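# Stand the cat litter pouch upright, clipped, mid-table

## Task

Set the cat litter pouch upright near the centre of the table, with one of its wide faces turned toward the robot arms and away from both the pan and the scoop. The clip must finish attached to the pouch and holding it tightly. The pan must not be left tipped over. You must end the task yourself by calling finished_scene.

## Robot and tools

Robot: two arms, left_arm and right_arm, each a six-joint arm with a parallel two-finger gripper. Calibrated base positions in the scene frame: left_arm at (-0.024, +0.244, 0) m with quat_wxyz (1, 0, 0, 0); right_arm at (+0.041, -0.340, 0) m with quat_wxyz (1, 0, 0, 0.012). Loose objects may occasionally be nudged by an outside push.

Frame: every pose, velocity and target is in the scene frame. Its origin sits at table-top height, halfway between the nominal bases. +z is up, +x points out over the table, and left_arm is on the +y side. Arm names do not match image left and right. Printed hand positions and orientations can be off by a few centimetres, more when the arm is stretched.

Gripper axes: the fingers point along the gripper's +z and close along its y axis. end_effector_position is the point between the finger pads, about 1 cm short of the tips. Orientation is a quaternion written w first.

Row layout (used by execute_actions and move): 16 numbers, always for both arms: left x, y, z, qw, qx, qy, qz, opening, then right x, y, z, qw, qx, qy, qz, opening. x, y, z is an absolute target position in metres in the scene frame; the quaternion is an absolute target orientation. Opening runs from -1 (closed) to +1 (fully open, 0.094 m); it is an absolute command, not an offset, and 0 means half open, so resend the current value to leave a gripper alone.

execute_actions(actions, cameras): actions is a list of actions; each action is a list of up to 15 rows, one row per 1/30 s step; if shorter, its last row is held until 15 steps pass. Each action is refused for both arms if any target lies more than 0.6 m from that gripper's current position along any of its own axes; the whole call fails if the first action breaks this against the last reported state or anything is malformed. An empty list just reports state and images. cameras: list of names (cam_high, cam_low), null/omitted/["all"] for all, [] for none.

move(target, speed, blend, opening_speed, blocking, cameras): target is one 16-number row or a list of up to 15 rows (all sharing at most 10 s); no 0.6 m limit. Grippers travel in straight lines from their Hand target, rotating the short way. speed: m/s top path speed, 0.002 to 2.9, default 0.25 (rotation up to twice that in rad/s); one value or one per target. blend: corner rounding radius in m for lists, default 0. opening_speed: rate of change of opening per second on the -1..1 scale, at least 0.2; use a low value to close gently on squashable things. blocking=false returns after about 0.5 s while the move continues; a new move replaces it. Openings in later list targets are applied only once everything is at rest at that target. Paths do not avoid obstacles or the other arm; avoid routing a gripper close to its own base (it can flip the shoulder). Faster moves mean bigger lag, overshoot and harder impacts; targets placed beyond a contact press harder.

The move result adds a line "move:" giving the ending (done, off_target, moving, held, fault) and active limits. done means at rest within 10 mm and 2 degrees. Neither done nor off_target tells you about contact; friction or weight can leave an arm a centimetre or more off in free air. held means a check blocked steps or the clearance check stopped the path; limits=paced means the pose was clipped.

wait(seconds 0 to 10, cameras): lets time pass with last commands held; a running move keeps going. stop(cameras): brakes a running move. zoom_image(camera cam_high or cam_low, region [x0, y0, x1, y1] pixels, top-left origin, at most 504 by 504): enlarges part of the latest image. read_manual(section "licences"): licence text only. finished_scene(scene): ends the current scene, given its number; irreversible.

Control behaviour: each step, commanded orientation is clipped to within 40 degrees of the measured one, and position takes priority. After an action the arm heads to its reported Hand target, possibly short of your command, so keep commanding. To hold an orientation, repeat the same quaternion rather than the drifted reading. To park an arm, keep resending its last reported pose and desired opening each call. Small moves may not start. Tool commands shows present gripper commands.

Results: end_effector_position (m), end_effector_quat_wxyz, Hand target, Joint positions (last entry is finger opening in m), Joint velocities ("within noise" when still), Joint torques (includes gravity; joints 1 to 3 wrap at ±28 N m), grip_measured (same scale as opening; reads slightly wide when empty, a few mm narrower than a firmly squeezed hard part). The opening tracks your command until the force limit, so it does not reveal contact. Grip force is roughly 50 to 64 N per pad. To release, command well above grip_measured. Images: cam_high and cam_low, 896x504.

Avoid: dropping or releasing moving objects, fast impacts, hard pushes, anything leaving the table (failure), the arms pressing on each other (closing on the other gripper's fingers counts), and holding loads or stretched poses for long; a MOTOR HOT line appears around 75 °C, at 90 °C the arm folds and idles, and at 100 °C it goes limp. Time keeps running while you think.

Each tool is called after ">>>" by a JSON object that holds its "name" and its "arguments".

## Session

>>> {"name": "execute_actions", "arguments": {"actions": []}}

>>> {"name": "zoom_image", "arguments": {"camera": "cam_high", "region": [380, 180, 580, 330]}}

>>> {"name": "zoom_image", "arguments": {"camera": "cam_low", "region": [430, 120, 670, 300]}}

Scene clock: 0.00 s.
left_arm: end_effector_position=(+0.1681, +0.5915, +0.1738) grip_measured=+1.000 end_effector_quat_wxyz=(-0.401, +0.723, -0.498, -0.263) | right_arm: end_effector_position=(+0.3793, -0.5114, +0.1383) grip_measured=+1.000 end_effector_quat_wxyz=(+0.661, +0.421, +0.621, -0.029)
Joint positions: left_arm=[0.805 1.402 0.912 -0.226 -0.605 -0.848 0.094] | right_arm=[-0.353 1.501 0.26 1.11 0.308 0.592 0.094]
Joint velocities: within noise
Joint torques (N m): no reading
Motor temperatures (°C): left_arm=[29 30 33 29 28 30 28] | right_arm=[27 32 31 27 26 27 28]
Heat: left arm: 33 °C; right arm: 32 °C.
Hand target: left_arm +0.1669, +0.5919, +0.1785; -0.403, +0.722, -0.495, -0.266 | right_arm +0.3797, -0.5119, +0.1393; +0.661, +0.419, +0.621, -0.032
Tool commands: left_gripper/opening=+1.0 right_gripper/opening=+1.0

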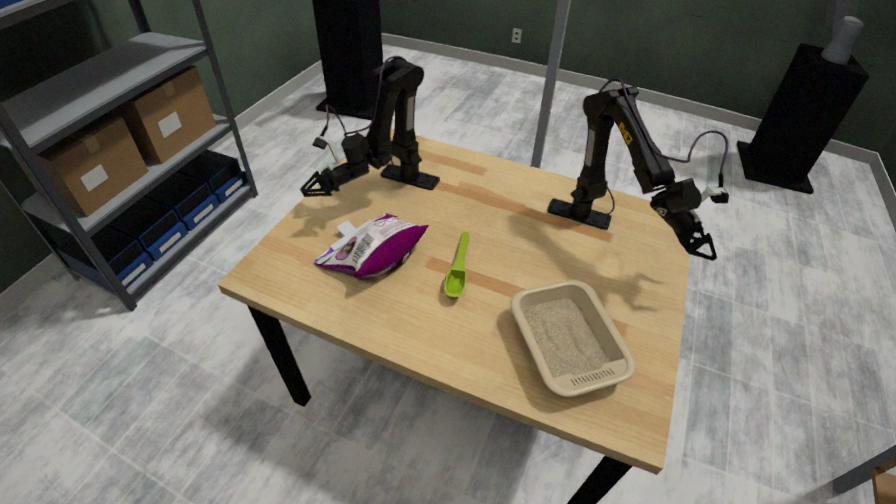

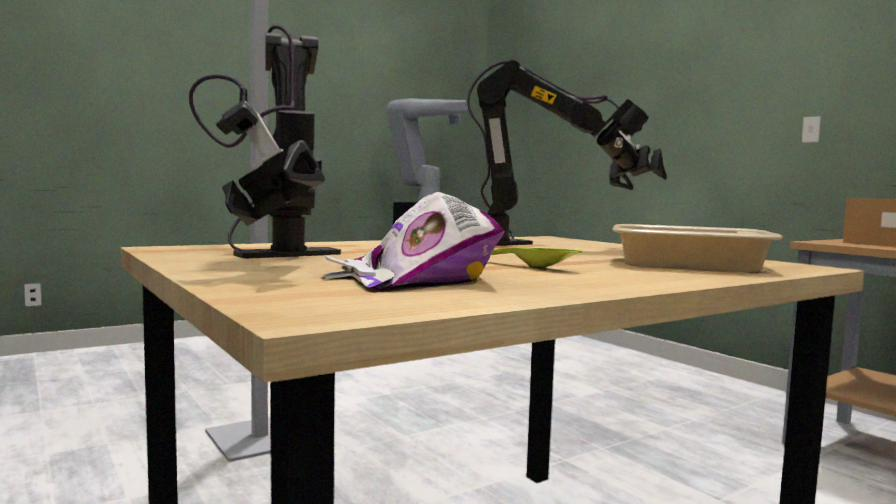

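Scaled by 2.520.

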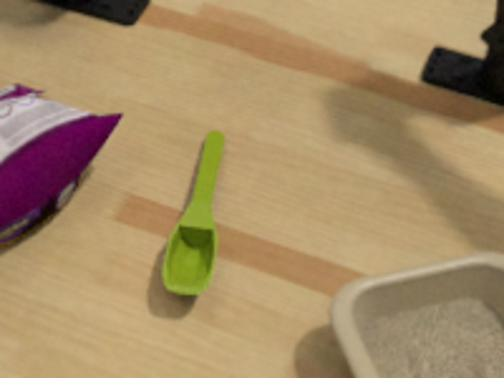

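Scaled by 2.100.

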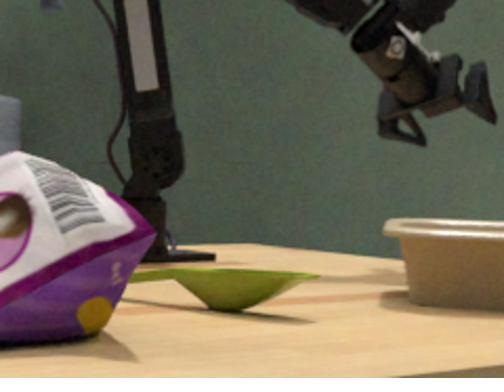

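>>> {"name": "zoom_image", "arguments": {"camera": "cam_high", "region": [305, 200, 445, 290]}}

>>> {"name": "zoom_image", "arguments": {"camera": "cam_low", "region": [310, 170, 520, 300]}}

Scaled by 3.600.

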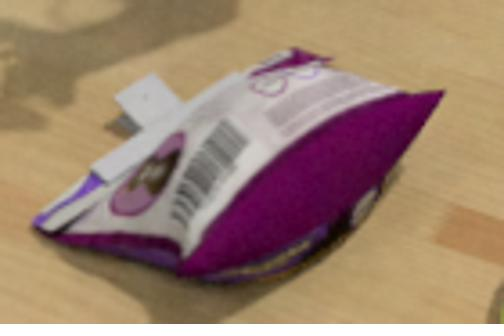

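Scaled by 2.400.

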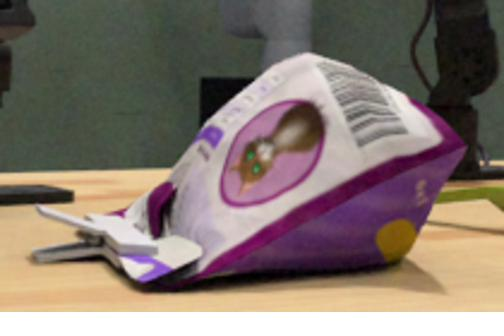

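>>> {"name": "move", "arguments": {"target": [[0.22,0.42,0.22,0.433,0.75,0.433,0.25,0,0.34,-0.40,0.27,0.0862,-0.1472,0.9853,0.0129,0.28],[0.27,0.25,0.2,0.433,0.75,0.433,0.25,0,0.31,-0.06,0.22,0.0862,-0.1472,0.9853,0.0129,0.28],[0.27,0.25,0.2,0.433,0.75,0.433,0.25,0,0.31,-0.033,0.07,0.0862,-0.1472,0.9853,0.0129,0.28]], "speed": [0.55,0.55,0.3], "blend": [0.08,0.04,0]}}

>>> {"name": "zoom_image", "arguments": {"camera": "cam_high", "region": [420, 200, 520, 300]}}

>>> {"name": "zoom_image", "arguments": {"camera": "cam_high", "region": [340, 190, 440, 290]}}

Scene clock: 8.07 s.
left_arm: end_effector_position=(+0.2651, +0.2475, +0.1965) grip_measured=+0.001 end_effector_quat_wxyz=(+0.635, +0.691, +0.152, +0.311) | right_arm: end_effector_position=(+0.3095, -0.0332, +0.0744) grip_measured=+0.282 end_effector_quat_wxyz=(+0.081, -0.148, +0.986, +0.019)
Joint positions: left_arm=[0.672 1.742 0.944 -1.571 1.57 -2.105 0.047] | right_arm=[0.86 1.97 1.562 -1.016 0.081 0.58 0.06]
Joint velocities: within noise
Joint torques (N m): left_arm=[-0.17 -4.66 6.2 -0.68 0.63 -0.08] | right_arm=[0.61 -9.22 5.31 0.54 0.2 0.06]
Motor temperatures (°C): left_arm=[29 32 35 30 28 30 28] | right_arm=[27 33 33 29 26 27 28]
Heat: left arm: 35 °C; right arm: 33 °C.
Hand target: left_arm +0.2694, +0.2504, +0.1996; +0.640, +0.685, +0.160, +0.311 | right_arm +0.3099, -0.0330, +0.0702; +0.086, -0.147, +0.985, +0.013
Off the commanded pose: left_arm 0.007 m, 41 deg; orientation clipped | right_arm 0.004 m, 1 deg.
joint sent to its limit (left arm) — joint 4 (wrist pitch), lower limit; joint 5 (wrist yaw), upper limit; joint 6 (wrist roll), lower limit. The joint targets are off in orientation, not in position.
move: off_target (left_arm); limits=paced

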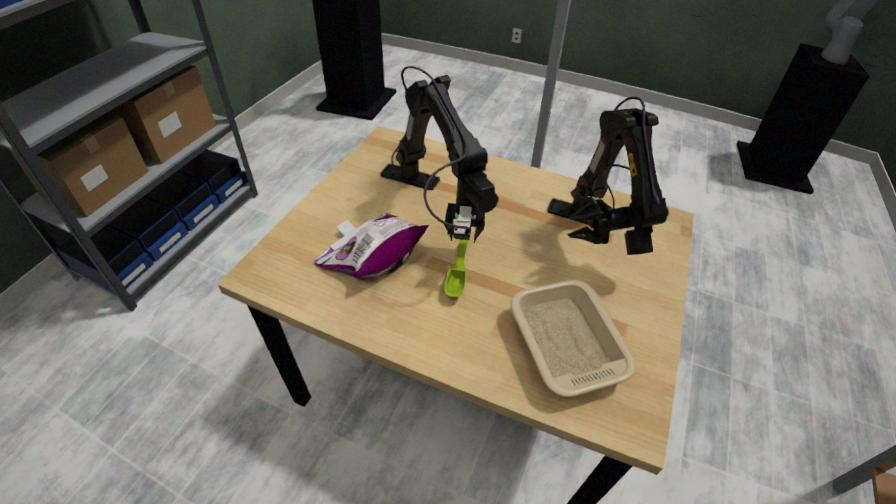

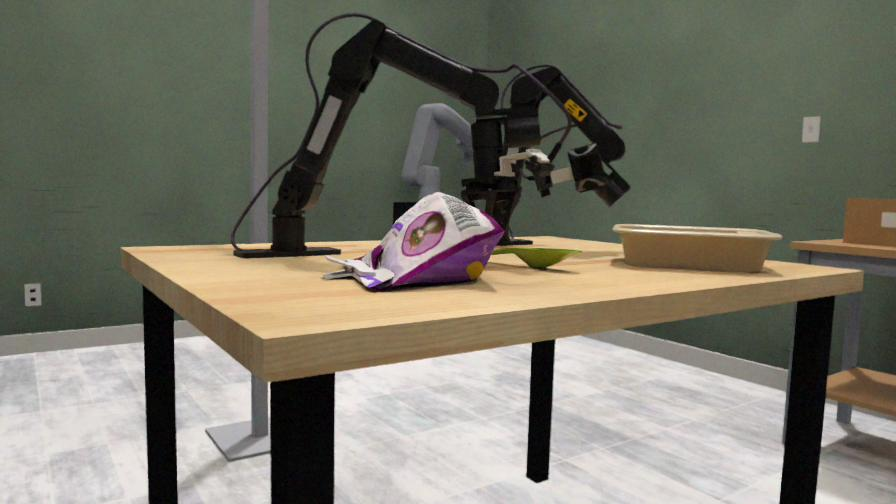

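Scaled by 5.040.

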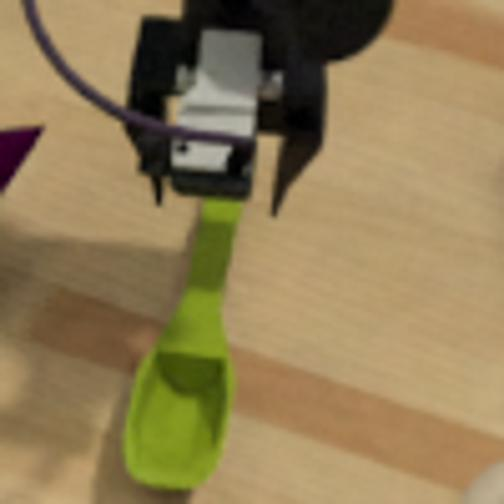

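Scaled by 5.040.

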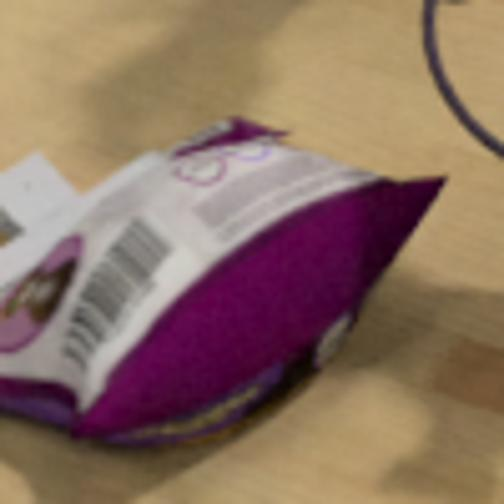

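>>> {"name": "move", "arguments": {"target": [[0.27,0.26,0.2,0.483,0.2241,0.8365,-0.1294,0,0.31,-0.033,0.017,0.0862,-0.1472,0.9853,0.0129,0.28],[0.27,0.26,0.2,0.483,0.2241,0.8365,-0.1294,0,0.31,-0.033,0.017,0.0862,-0.1472,0.9853,0.0129,-1],[0.27,0.26,0.2,0.433,0.75,0.433,0.25,0,0.31,-0.07,0.22,0.0862,-0.1472,0.9853,0.0129,-1]], "speed": [0.5,0.3,0.4]}}

>>> {"name": "zoom_image", "arguments": {"camera": "cam_high", "region": [400, 150, 520, 270]}}

Scene clock: 13.27 s.
left_arm: end_effector_position=(+0.2649, +0.2546, +0.1965) grip_measured=+0.001 end_effector_quat_wxyz=(+0.631, +0.689, +0.160, +0.319) | right_arm: end_effector_position=(+0.3061, -0.0692, +0.2193) grip_measured=-0.563 end_effector_quat_wxyz=(+0.089, -0.148, +0.985, +0.018)
Joint positions: left_arm=[0.696 1.742 0.944 -1.571 1.57 -2.105 0.047] | right_arm=[0.808 1.899 2.046 -1.556 0.084 0.527 0.021]
Joint velocities: within noise
Joint torques (N m): left_arm=[0.54 -4.4 6.35 -0.69 0.6 -0.1] | right_arm=[-1.01 -7.87 6.93 0.41 0.01 -0.09]
Motor temperatures (°C): left_arm=[29 32 35 30 29 30 28] | right_arm=[27 35 33 29 26 27 28]
Heat: left arm: 35 °C; right arm: 35 °C.
Hand target: left_arm +0.2694, +0.2603, +0.1995; +0.634, +0.682, +0.171, +0.321 | right_arm +0.3099, -0.0701, +0.2198; +0.091, -0.147, +0.985, +0.017
Off the commanded pose: left_arm 0.008 m, 40 deg; orientation clipped | right_arm 0.004 m, 1 deg.
joint sent to its limit (left arm) — joint 4 (wrist pitch), lower limit; joint 5 (wrist yaw), upper limit; joint 6 (wrist roll), lower limit. The joint targets are off in orientation, not in position.
joint sent to its limit (right arm) — joint 4 (wrist pitch), lower limit. The joint targets still meet the commanded pose.
move: off_target (left_arm); target 2's new opening was sent with right_arm's hand 0.012 m and 1 deg from that target; limits=paced

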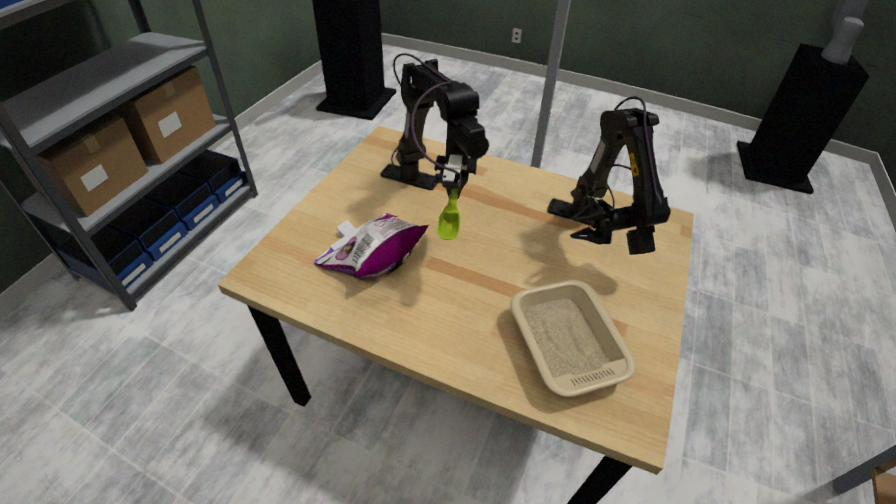

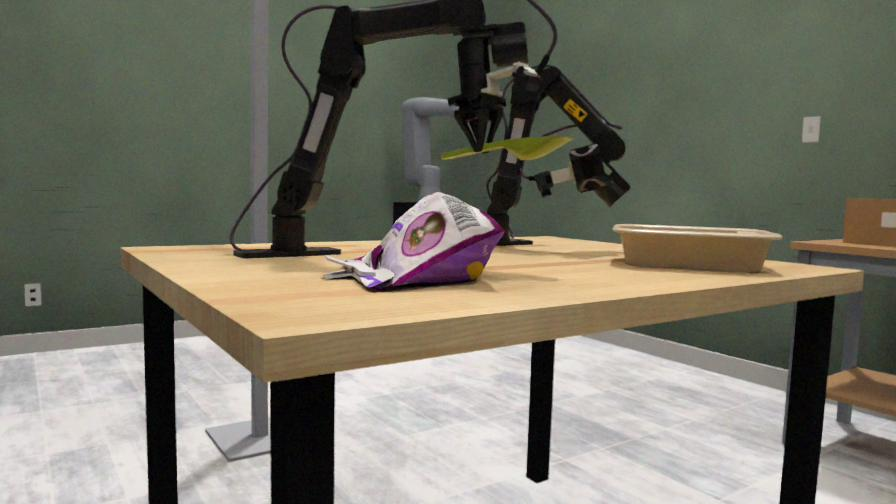

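Scaled by 4.200.

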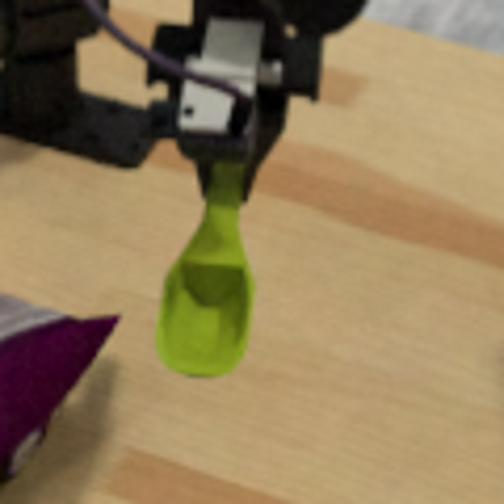

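>>> {"name": "move", "arguments": {"target": [[0.25,0.22,0.22,-0.1427,-0.6783,0.5897,-0.4145,-0.45,0.31,-0.25,0.25,0.0862,-0.1472,0.9853,0.0129,-1],[0.23,0.15,0.22,0.1535,-0.1483,0.8865,-0.4106,-0.45,0.30,-0.46,0.20,0.0872,0,0.9962,0,-1],[0.22,0.14,0.22,0.3797,0.4494,0.7784,-0.2192,-0.45,0.30,-0.48,0.027,0.0872,0,0.9962,0,-1],[0.22,0.14,0.22,0.3797,0.4494,0.7784,-0.2192,-0.45,0.30,-0.48,0.027,0.0872,0,0.9962,0,0.2]], "speed": [0.65,0.65,0.5,0.5], "blend": [0.06,0.05,0,0]}}

>>> {"name": "zoom_image", "arguments": {"camera": "cam_high", "region": [270, 130, 430, 290]}}

Scene clock: 20.03 s.
left_arm: end_effector_position=(+0.2225, +0.1423, +0.2196) grip_measured=-0.449 end_effector_quat_wxyz=(+0.378, +0.447, +0.782, -0.213) | right_arm: end_effector_position=(+0.3020, -0.4812, +0.0334) grip_measured=+0.198 end_effector_quat_wxyz=(+0.088, -0.001, +0.996, -0.008)
Joint positions: left_arm=[0.096 1.074 1.001 -1.005 0.785 0.928 0.026] | right_arm=[-0.57 1.6 0.933 -0.744 -0.077 -0.542 0.056]
Joint velocities: within noise
Joint torques (N m): left_arm=[-0.17 -1.89 6.45 1.18 0.51 0.06] | right_arm=[-0.87 -5.08 4.51 0.59 -0.27 -0.12]
Motor temperatures (°C): left_arm=[29 32 35 31 29 30 28] | right_arm=[27 36 33 29 26 27 28]
Heat: left arm: 35 °C; right arm: 36 °C.
Hand target: left_arm +0.2200, +0.1400, +0.2200; +0.380, +0.449, +0.778, -0.219 | right_arm +0.2999, -0.4800, +0.0272; +0.087, +0.000, +0.996, +0.000
Off the commanded pose: left_arm 0.003 m, 1 deg | right_arm 0.007 m, 1 deg.
move: done

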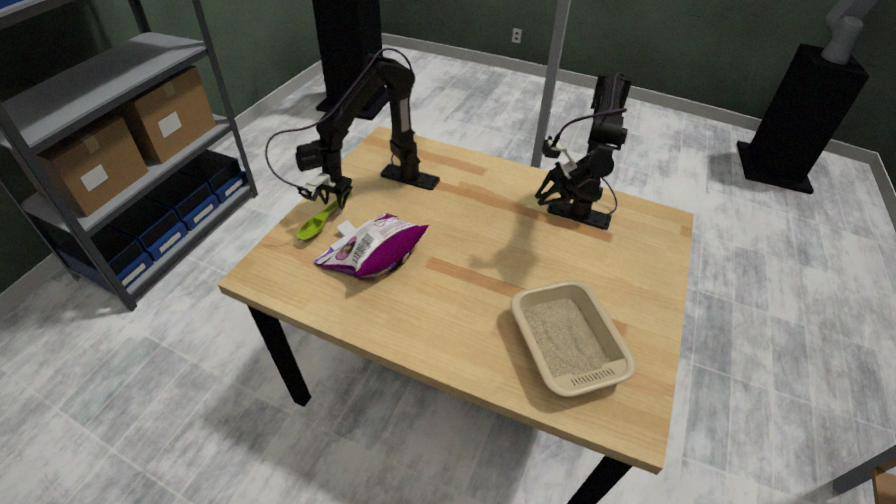

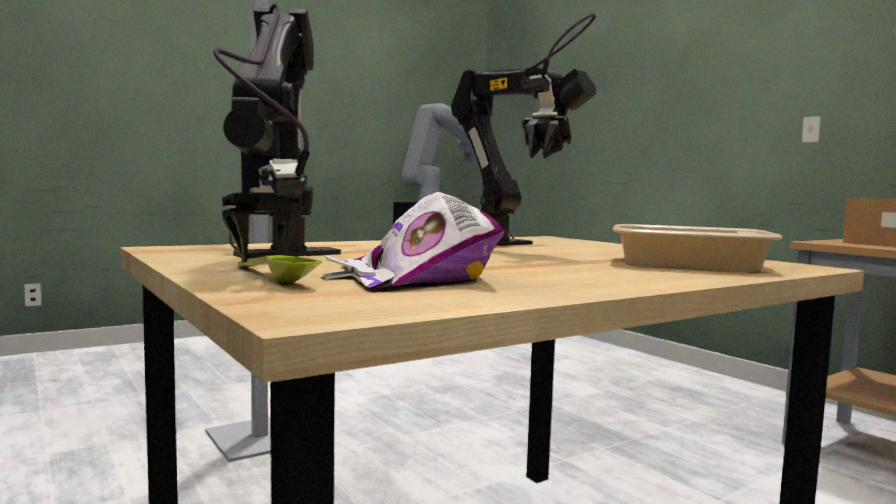

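Scaled by 3.150.

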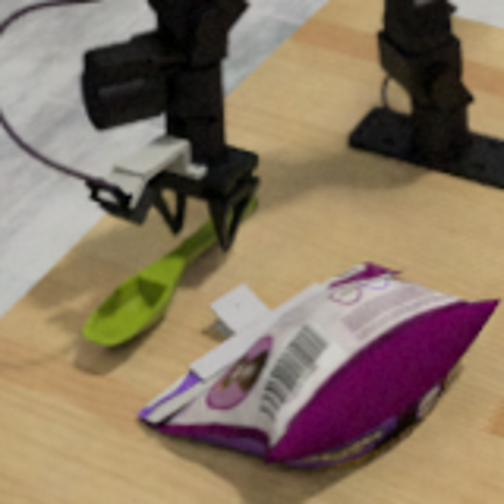

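>>> {"name": "move", "arguments": {"target": [[0.22,0.0,0.20,0.4851,0.8403,0.2095,0.1210,-0.45,0.31,-0.49,0.15,0.0872,0,0.9962,0,0.2],[0.238,-0.243,0.06,0.4851,0.8403,0.2095,0.1210,-0.45,0.36,-0.52,0.22,0.0872,0,0.9962,0,0.2],[0.242,-0.250,0.013,0.4851,0.8403,0.2095,0.1210,-0.45,0.36,-0.52,0.22,0.0872,0,0.9962,0,0.2]], "speed": [0.6,0.6,0.12], "blend": [0.05,0.01,0]}}

>>> {"name": "zoom_image", "arguments": {"camera": "cam_high", "region": [340, 170, 460, 270]}}

>>> {"name": "zoom_image", "arguments": {"camera": "cam_low", "region": [320, 170, 520, 300]}}

Scene clock: 23.43 s.
left_arm: end_effector_position=(+0.2395, -0.2489, +0.0220) grip_measured=-0.449 end_effector_quat_wxyz=(+0.491, +0.838, +0.202, +0.123) | right_arm: end_effector_position=(+0.3565, -0.5184, +0.2178) grip_measured=+0.198 end_effector_quat_wxyz=(+0.083, +0.000, +0.997, -0.005)
Joint positions: left_arm=[-1.079 2.199 1.11 0.58 0.008 1.585 0.026] | right_arm=[-0.581 1.843 1.969 -1.551 -0.079 -0.552 0.056]
Joint velocities: within noise
Joint torques (N m): left_arm=[0.14 -8.25 7.21 1.91 -0.05 -0.13] | right_arm=[-0.58 -6.97 8.16 0.3 -0.21 -0.08]
Motor temperatures (°C): left_arm=[29 32 35 31 29 30 28] | right_arm=[27 36 34 29 26 27 28]
Heat: left arm: 35 °C; right arm: 36 °C.
Hand target: left_arm +0.2418, -0.2496, +0.0129; +0.485, +0.840, +0.210, +0.121 | right_arm +0.3599, -0.5200, +0.2199; +0.088, +0.000, +0.996, +0.000
Off the commanded pose: left_arm 0.009 m, 1 deg | right_arm 0.004 m, 1 deg.
move: done

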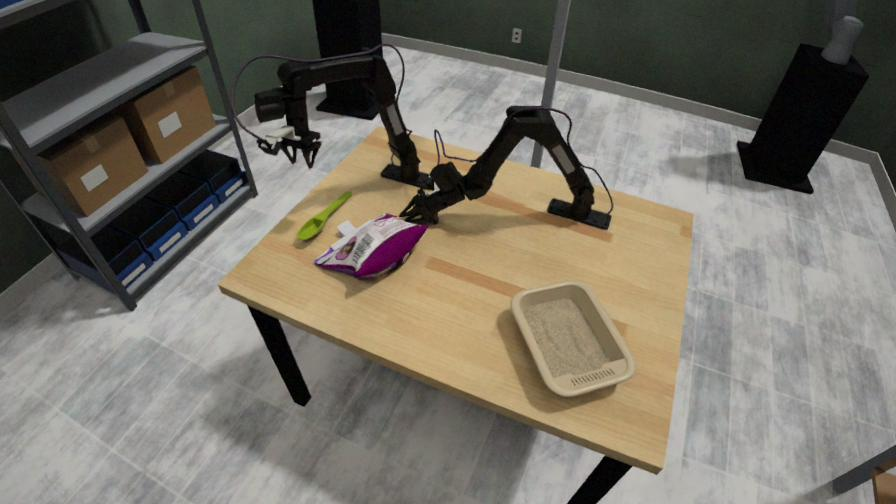

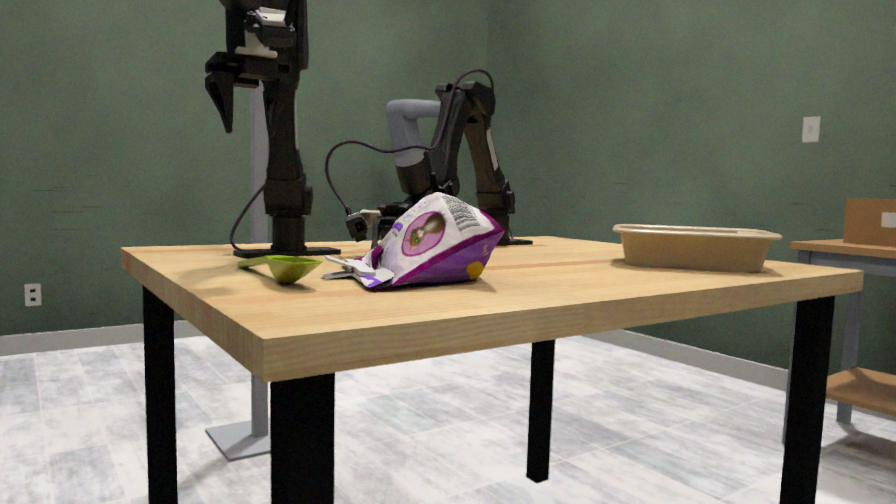

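Scaled by 4.200.

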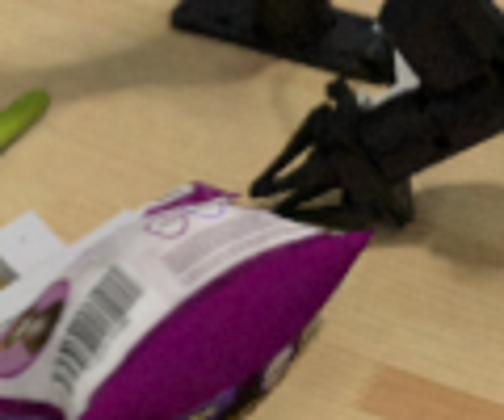

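Scaled by 2.520.

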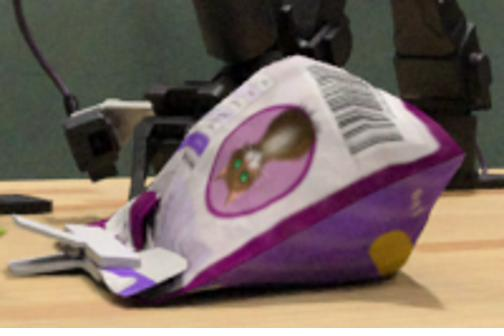

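>>> {"name": "move", "arguments": {"target": [[0.240,-0.2545,0.008,0.4851,0.8403,0.2095,0.1210,-0.45,0.36,-0.52,0.22,0.0872,0,0.9962,0,0.2],[0.260,-0.301,0.009,0.4851,0.8403,0.2095,0.1210,-0.45,0.36,-0.52,0.22,0.0872,0,0.9962,0,0.2]], "speed": 0.09}}

>>> {"name": "zoom_image", "arguments": {"camera": "cam_high", "region": [350, 180, 440, 270]}}

>>> {"name": "zoom_image", "arguments": {"camera": "cam_low", "region": [320, 170, 520, 300]}}

Scene clock: 24.97 s.
left_arm: end_effector_position=(+0.2631, -0.2984, +0.0236) grip_measured=-0.449 end_effector_quat_wxyz=(+0.499, +0.832, +0.205, +0.129) | right_arm: end_effector_position=(+0.3563, -0.5183, +0.2178) grip_measured=+0.198 end_effector_quat_wxyz=(+0.082, +0.000, +0.997, -0.005)
Joint positions: left_arm=[-1.089 2.348 1.385 0.475 -0.01 1.576 0.026] | right_arm=[-0.581 1.843 1.969 -1.552 -0.079 -0.552 0.056]
Joint velocities: within noise
Joint torques (N m): left_arm=[-0.46 -9.81 8.42 1.67 -0.02 -0.13] | right_arm=[-0.69 -6.89 8.08 0.32 -0.3 -0.07]
Motor temperatures (°C): left_arm=[29 32 36 31 29 30 28] | right_arm=[27 36 34 29 26 27 28]
Heat: left arm: 36 °C; right arm: 36 °C.
Hand target: left_arm +0.2598, -0.3003, +0.0093; +0.485, +0.840, +0.209, +0.121 | right_arm +0.3599, -0.5200, +0.2199; +0.087, +0.000, +0.996, +0.000
Off the commanded pose: left_arm 0.015 m, 2 deg | right_arm 0.005 m, 1 deg.
move: off_target (left_arm)

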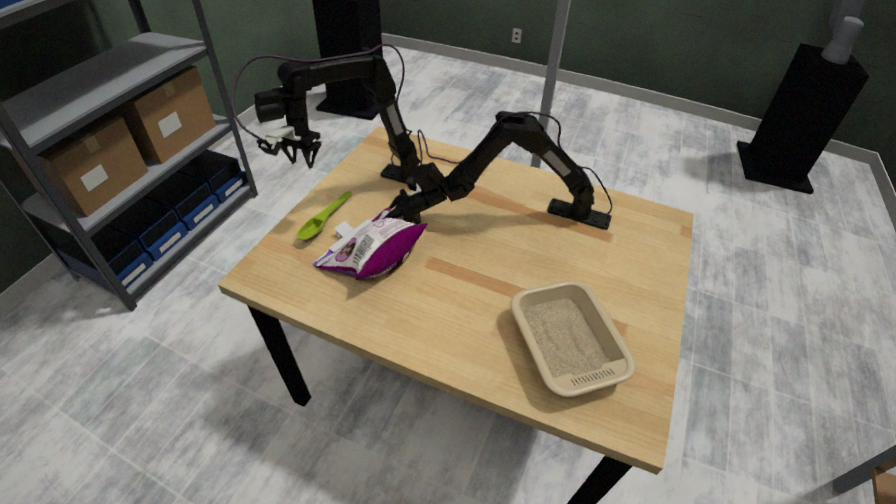

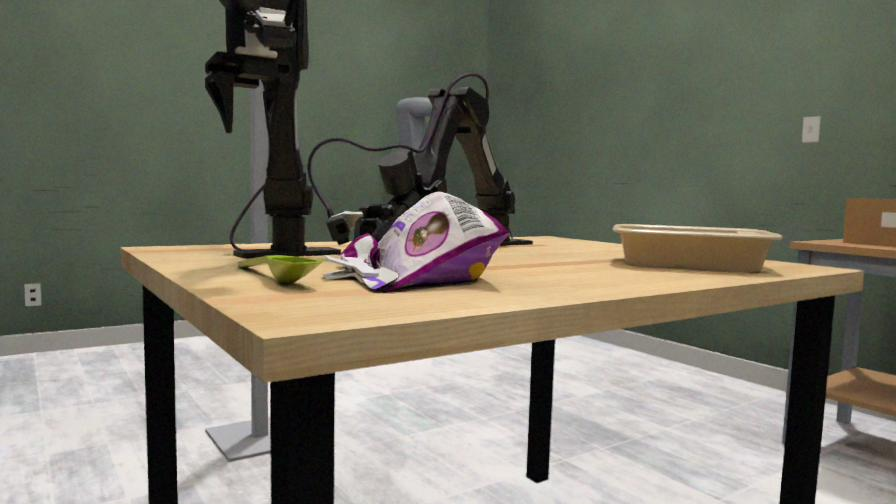

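Scaled by 5.600.

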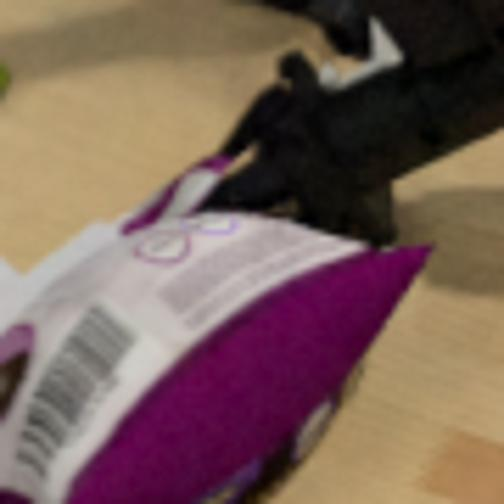

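Scaled by 2.520.

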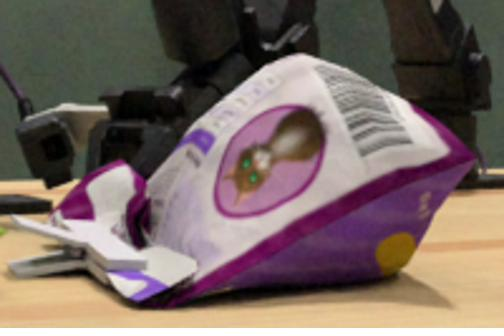

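>>> {"name": "move", "arguments": {"target": [[0.260,-0.301,0.010,0.4851,0.8403,0.2095,0.1210,-1,0.36,-0.52,0.22,0.0872,0,0.9962,0,0.2],[0.27,-0.265,0.12,0.4613,0.7868,0.4095,-0.0201,-1,0.36,-0.52,0.22,0.0872,0,0.9962,0,0.2],[0.29,-0.16,0.21,0.3536,0.6812,0.6242,-0.1465,-1,0.36,-0.52,0.22,0.0872,0,0.9962,0,0.2]], "speed": [0.15,0.12,0.15], "blend": [0,0.03,0]}}

>>> {"name": "zoom_image", "arguments": {"camera": "cam_high", "region": [330, 160, 470, 300]}}

>>> {"name": "zoom_image", "arguments": {"camera": "cam_low", "region": [320, 110, 520, 300]}}

Scene clock: 30.93 s.
left_arm: end_effector_position=(+0.2876, -0.1590, +0.1600) grip_measured=-0.990 end_effector_quat_wxyz=(+0.310, +0.693, +0.636, -0.141) | right_arm: end_effector_position=(+0.3561, -0.5182, +0.2177) grip_measured=+0.198 end_effector_quat_wxyz=(+0.082, +0.000, +0.997, -0.004)
Joint positions: left_arm=[-0.821 1.918 1.623 -0.63 0.272 0.745 0] | right_arm=[-0.581 1.843 1.969 -1.552 -0.079 -0.552 0.056]
Joint velocities: within noise
Joint torques (N m): left_arm=[0.34 -15.16 10.84 1.37 0.26 -0.09] | right_arm=[-0.42 -6.75 7.82 0.38 -0.21 -0.03]
Motor temperatures (°C): left_arm=[29 38 37 32 28 30 28] | right_arm=[27 37 35 28 26 27 28]
Heat: left arm: 38 °C; right arm: 37 °C.
Hand target: left_arm +0.2890, -0.1591, +0.2090; +0.354, +0.681, +0.624, -0.147 | right_arm +0.3599, -0.5200, +0.2199; +0.087, +0.000, +0.996, +0.000
Off the commanded pose: left_arm 0.050 m, 5 deg | right_arm 0.005 m, 1 deg.
move: off_target (left_arm)

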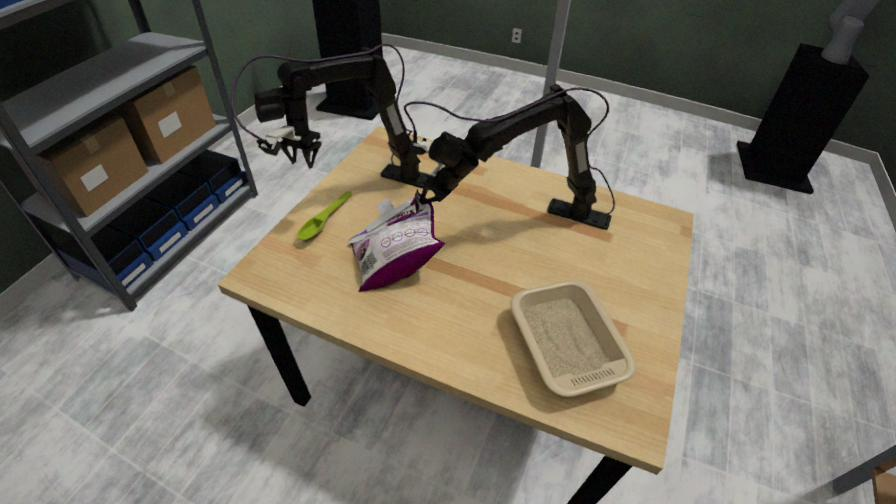

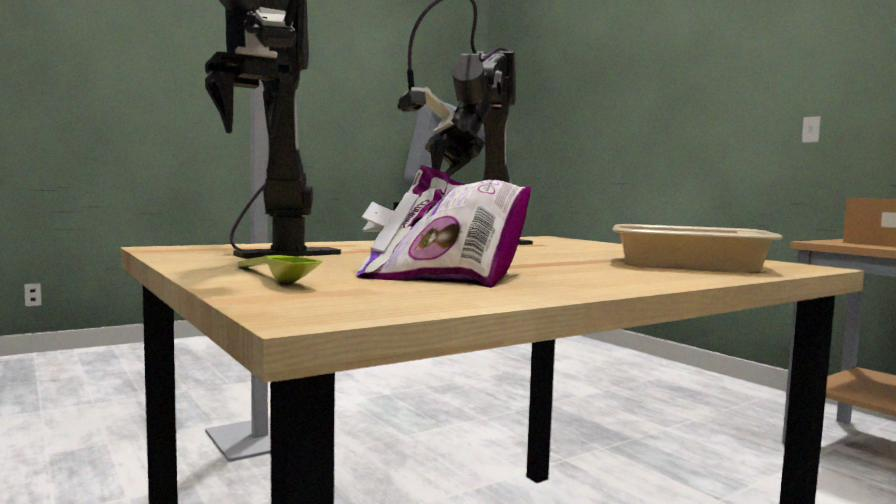

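Scaled by 3.600.

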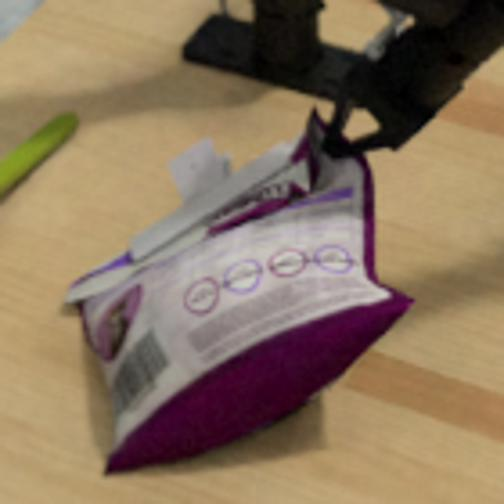

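Scaled by 2.520.

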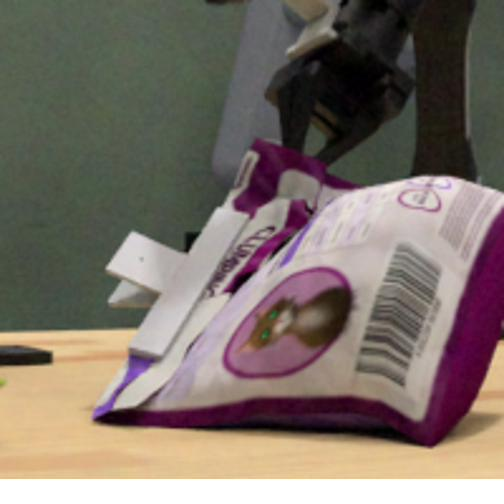

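>>> {"name": "move", "arguments": {"target": [[0.285,-0.05,0.215,0.2950,0.6500,0.6800,-0.1700,-1,0.36,-0.52,0.22,0.0872,0,0.9962,0,0.2],[0.245,0.075,0.205,0.2303,0.6130,0.7305,-0.1933,-1,0.36,-0.52,0.22,0.0872,0,0.9962,0,0.2]], "speed": 0.14, "blend": 0.03}}

>>> {"name": "zoom_image", "arguments": {"camera": "cam_high", "region": [370, 160, 510, 300]}}

>>> {"name": "zoom_image", "arguments": {"camera": "cam_low", "region": [350, 110, 550, 300]}}

Scene clock: 34.00 s.
left_arm: end_effector_position=(+0.2490, +0.0749, +0.1855) grip_measured=-0.989 end_effector_quat_wxyz=(+0.204, +0.615, +0.737, -0.193) | right_arm: end_effector_position=(+0.3560, -0.5181, +0.2177) grip_measured=+0.198 end_effector_quat_wxyz=(+0.082, +0.000, +0.997, -0.004)
Joint positions: left_arm=[-0.278 1.51 1.356 -1.175 0.521 1.047 0] | right_arm=[-0.581 1.843 1.969 -1.553 -0.079 -0.552 0.056]
Joint velocities: within noise
Joint torques (N m): left_arm=[0.59 -9.33 7.43 0.72 0.53 -0.03] | right_arm=[-0.81 -6.86 8.14 0.33 -0.23 -0.08]
Motor temperatures (°C): left_arm=[29 39 37 32 28 30 28] | right_arm=[27 37 35 28 26 27 28]
Heat: left arm: 39 °C; right arm: 37 °C.
Hand target: left_arm +0.2448, +0.0748, +0.2043; +0.230, +0.613, +0.730, -0.193 | right_arm +0.3599, -0.5200, +0.2199; +0.087, +0.000, +0.996, +0.000
Off the commanded pose: left_arm 0.020 m, 3 deg | right_arm 0.005 m, 1 deg.
move: off_target (left_arm)

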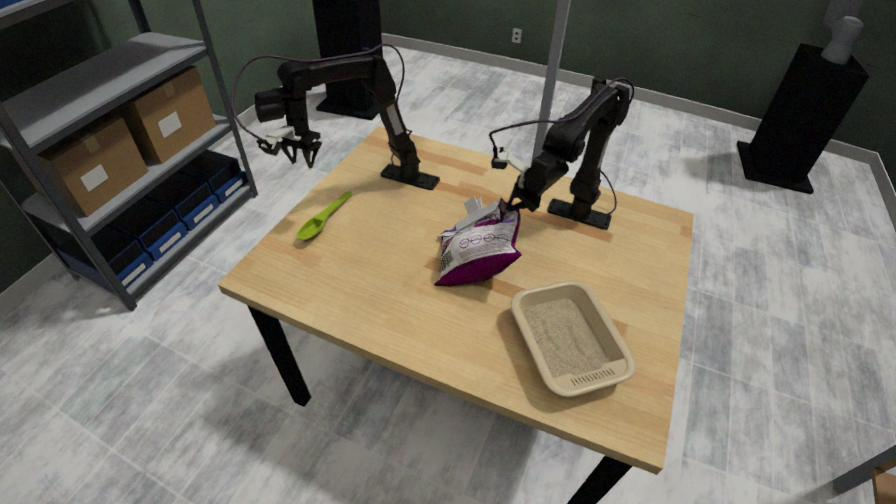

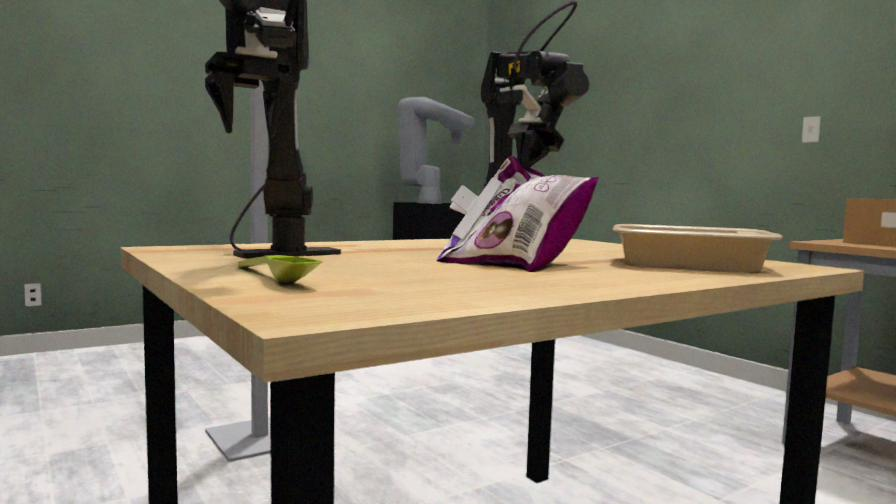

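Scaled by 3.600.

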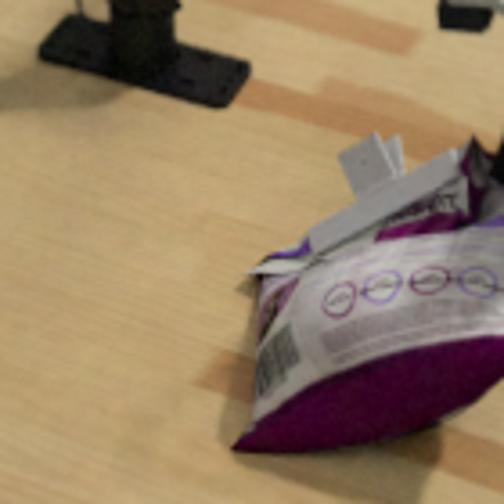

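Scaled by 2.520.

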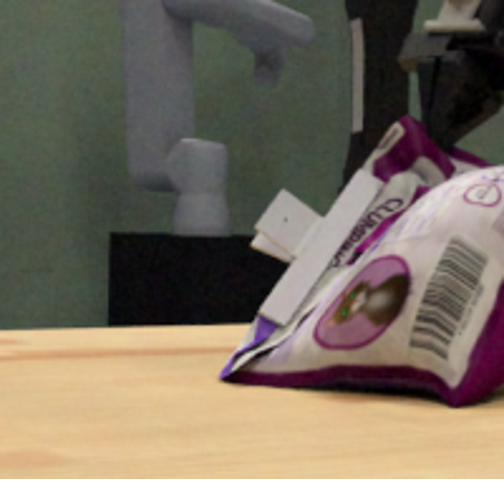

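>>> {"name": "move", "arguments": {"target": [[0.245,0.075,0.205,0.2303,0.6130,0.7305,-0.1933,-1,0.225,-0.165,0.13,0.5373,-0.5806,0.6118,-0.0047,0.0],[0.245,0.075,0.205,0.2303,0.6130,0.7305,-0.1933,-1,0.230,-0.138,0.056,0.5373,-0.5806,0.6118,-0.0047,0.0]], "speed": [0.6,0.25], "blend": [0.03,0]}}

>>> {"name": "zoom_image", "arguments": {"camera": "cam_high", "region": [410, 170, 530, 290]}}

>>> {"name": "zoom_image", "arguments": {"camera": "cam_low", "region": [370, 120, 570, 300]}}

Scene clock: 39.00 s.
left_arm: end_effector_position=(+0.2490, +0.0749, +0.1855) grip_measured=-0.989 end_effector_quat_wxyz=(+0.204, +0.615, +0.737, -0.193) | right_arm: end_effector_position=(+0.2323, -0.1374, +0.0587) grip_measured=+0.002 end_effector_quat_wxyz=(-0.518, +0.591, -0.619, +0.009)
Joint positions: left_arm=[-0.278 1.51 1.356 -1.175 0.521 1.048 0] | right_arm=[0.871 0.917 0.02 0.41 0.133 -0.71 0.047]
Joint velocities: within noise
Joint torques (N m): left_arm=[0.62 -9.26 7.39 0.74 0.59 0] | right_arm=[0.79 -0.88 5.29 1.76 0.07 0.1]
Motor temperatures (°C): left_arm=[29 38 38 32 29 30 28] | right_arm=[27 37 35 30 26 27 28]
Heat: left arm: 38 °C; right arm: 37 °C.
Hand target: left_arm +0.2448, +0.0748, +0.2043; +0.230, +0.613, +0.730, -0.193 | right_arm +0.2302, -0.1377, +0.0565; -0.518, +0.588, -0.621, +0.006
Off the commanded pose: left_arm 0.020 m, 3 deg | right_arm 0.004 m, 3 deg.
joint sent to its limit (right arm) — joint 3 (elbow), lower limit, where the elbow is as bent as it goes. The joint targets are off in orientation, not in position.
move: off_target (left_arm, right_arm)

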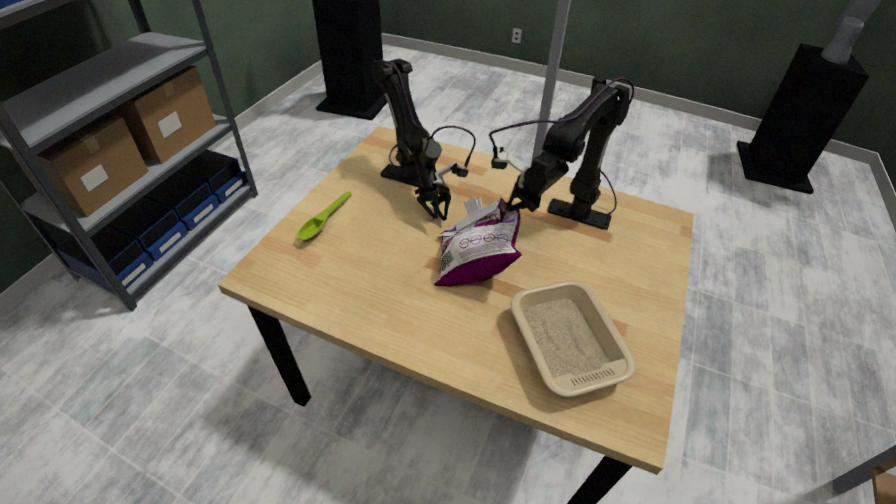

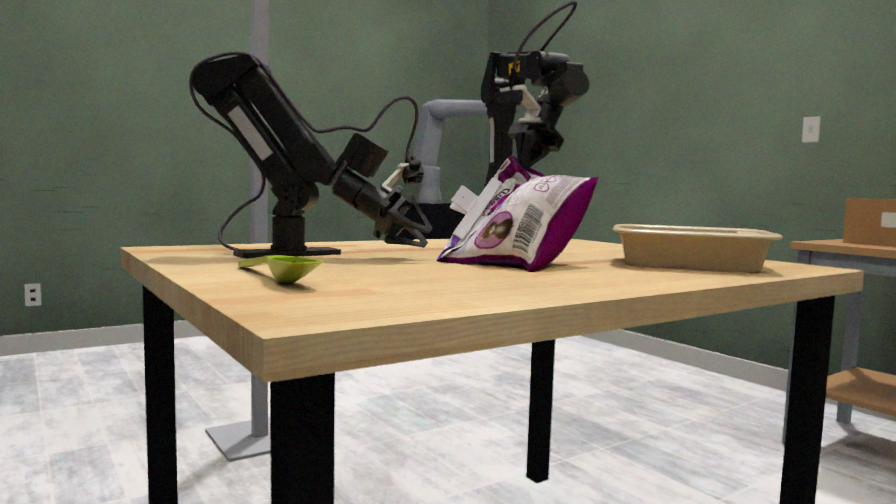

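Scaled by 4.200.

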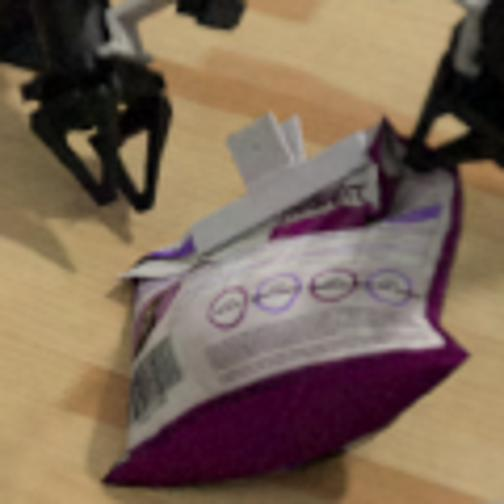

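Scaled by 2.520.

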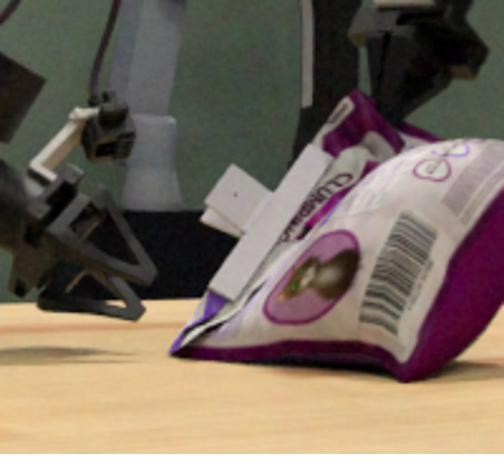

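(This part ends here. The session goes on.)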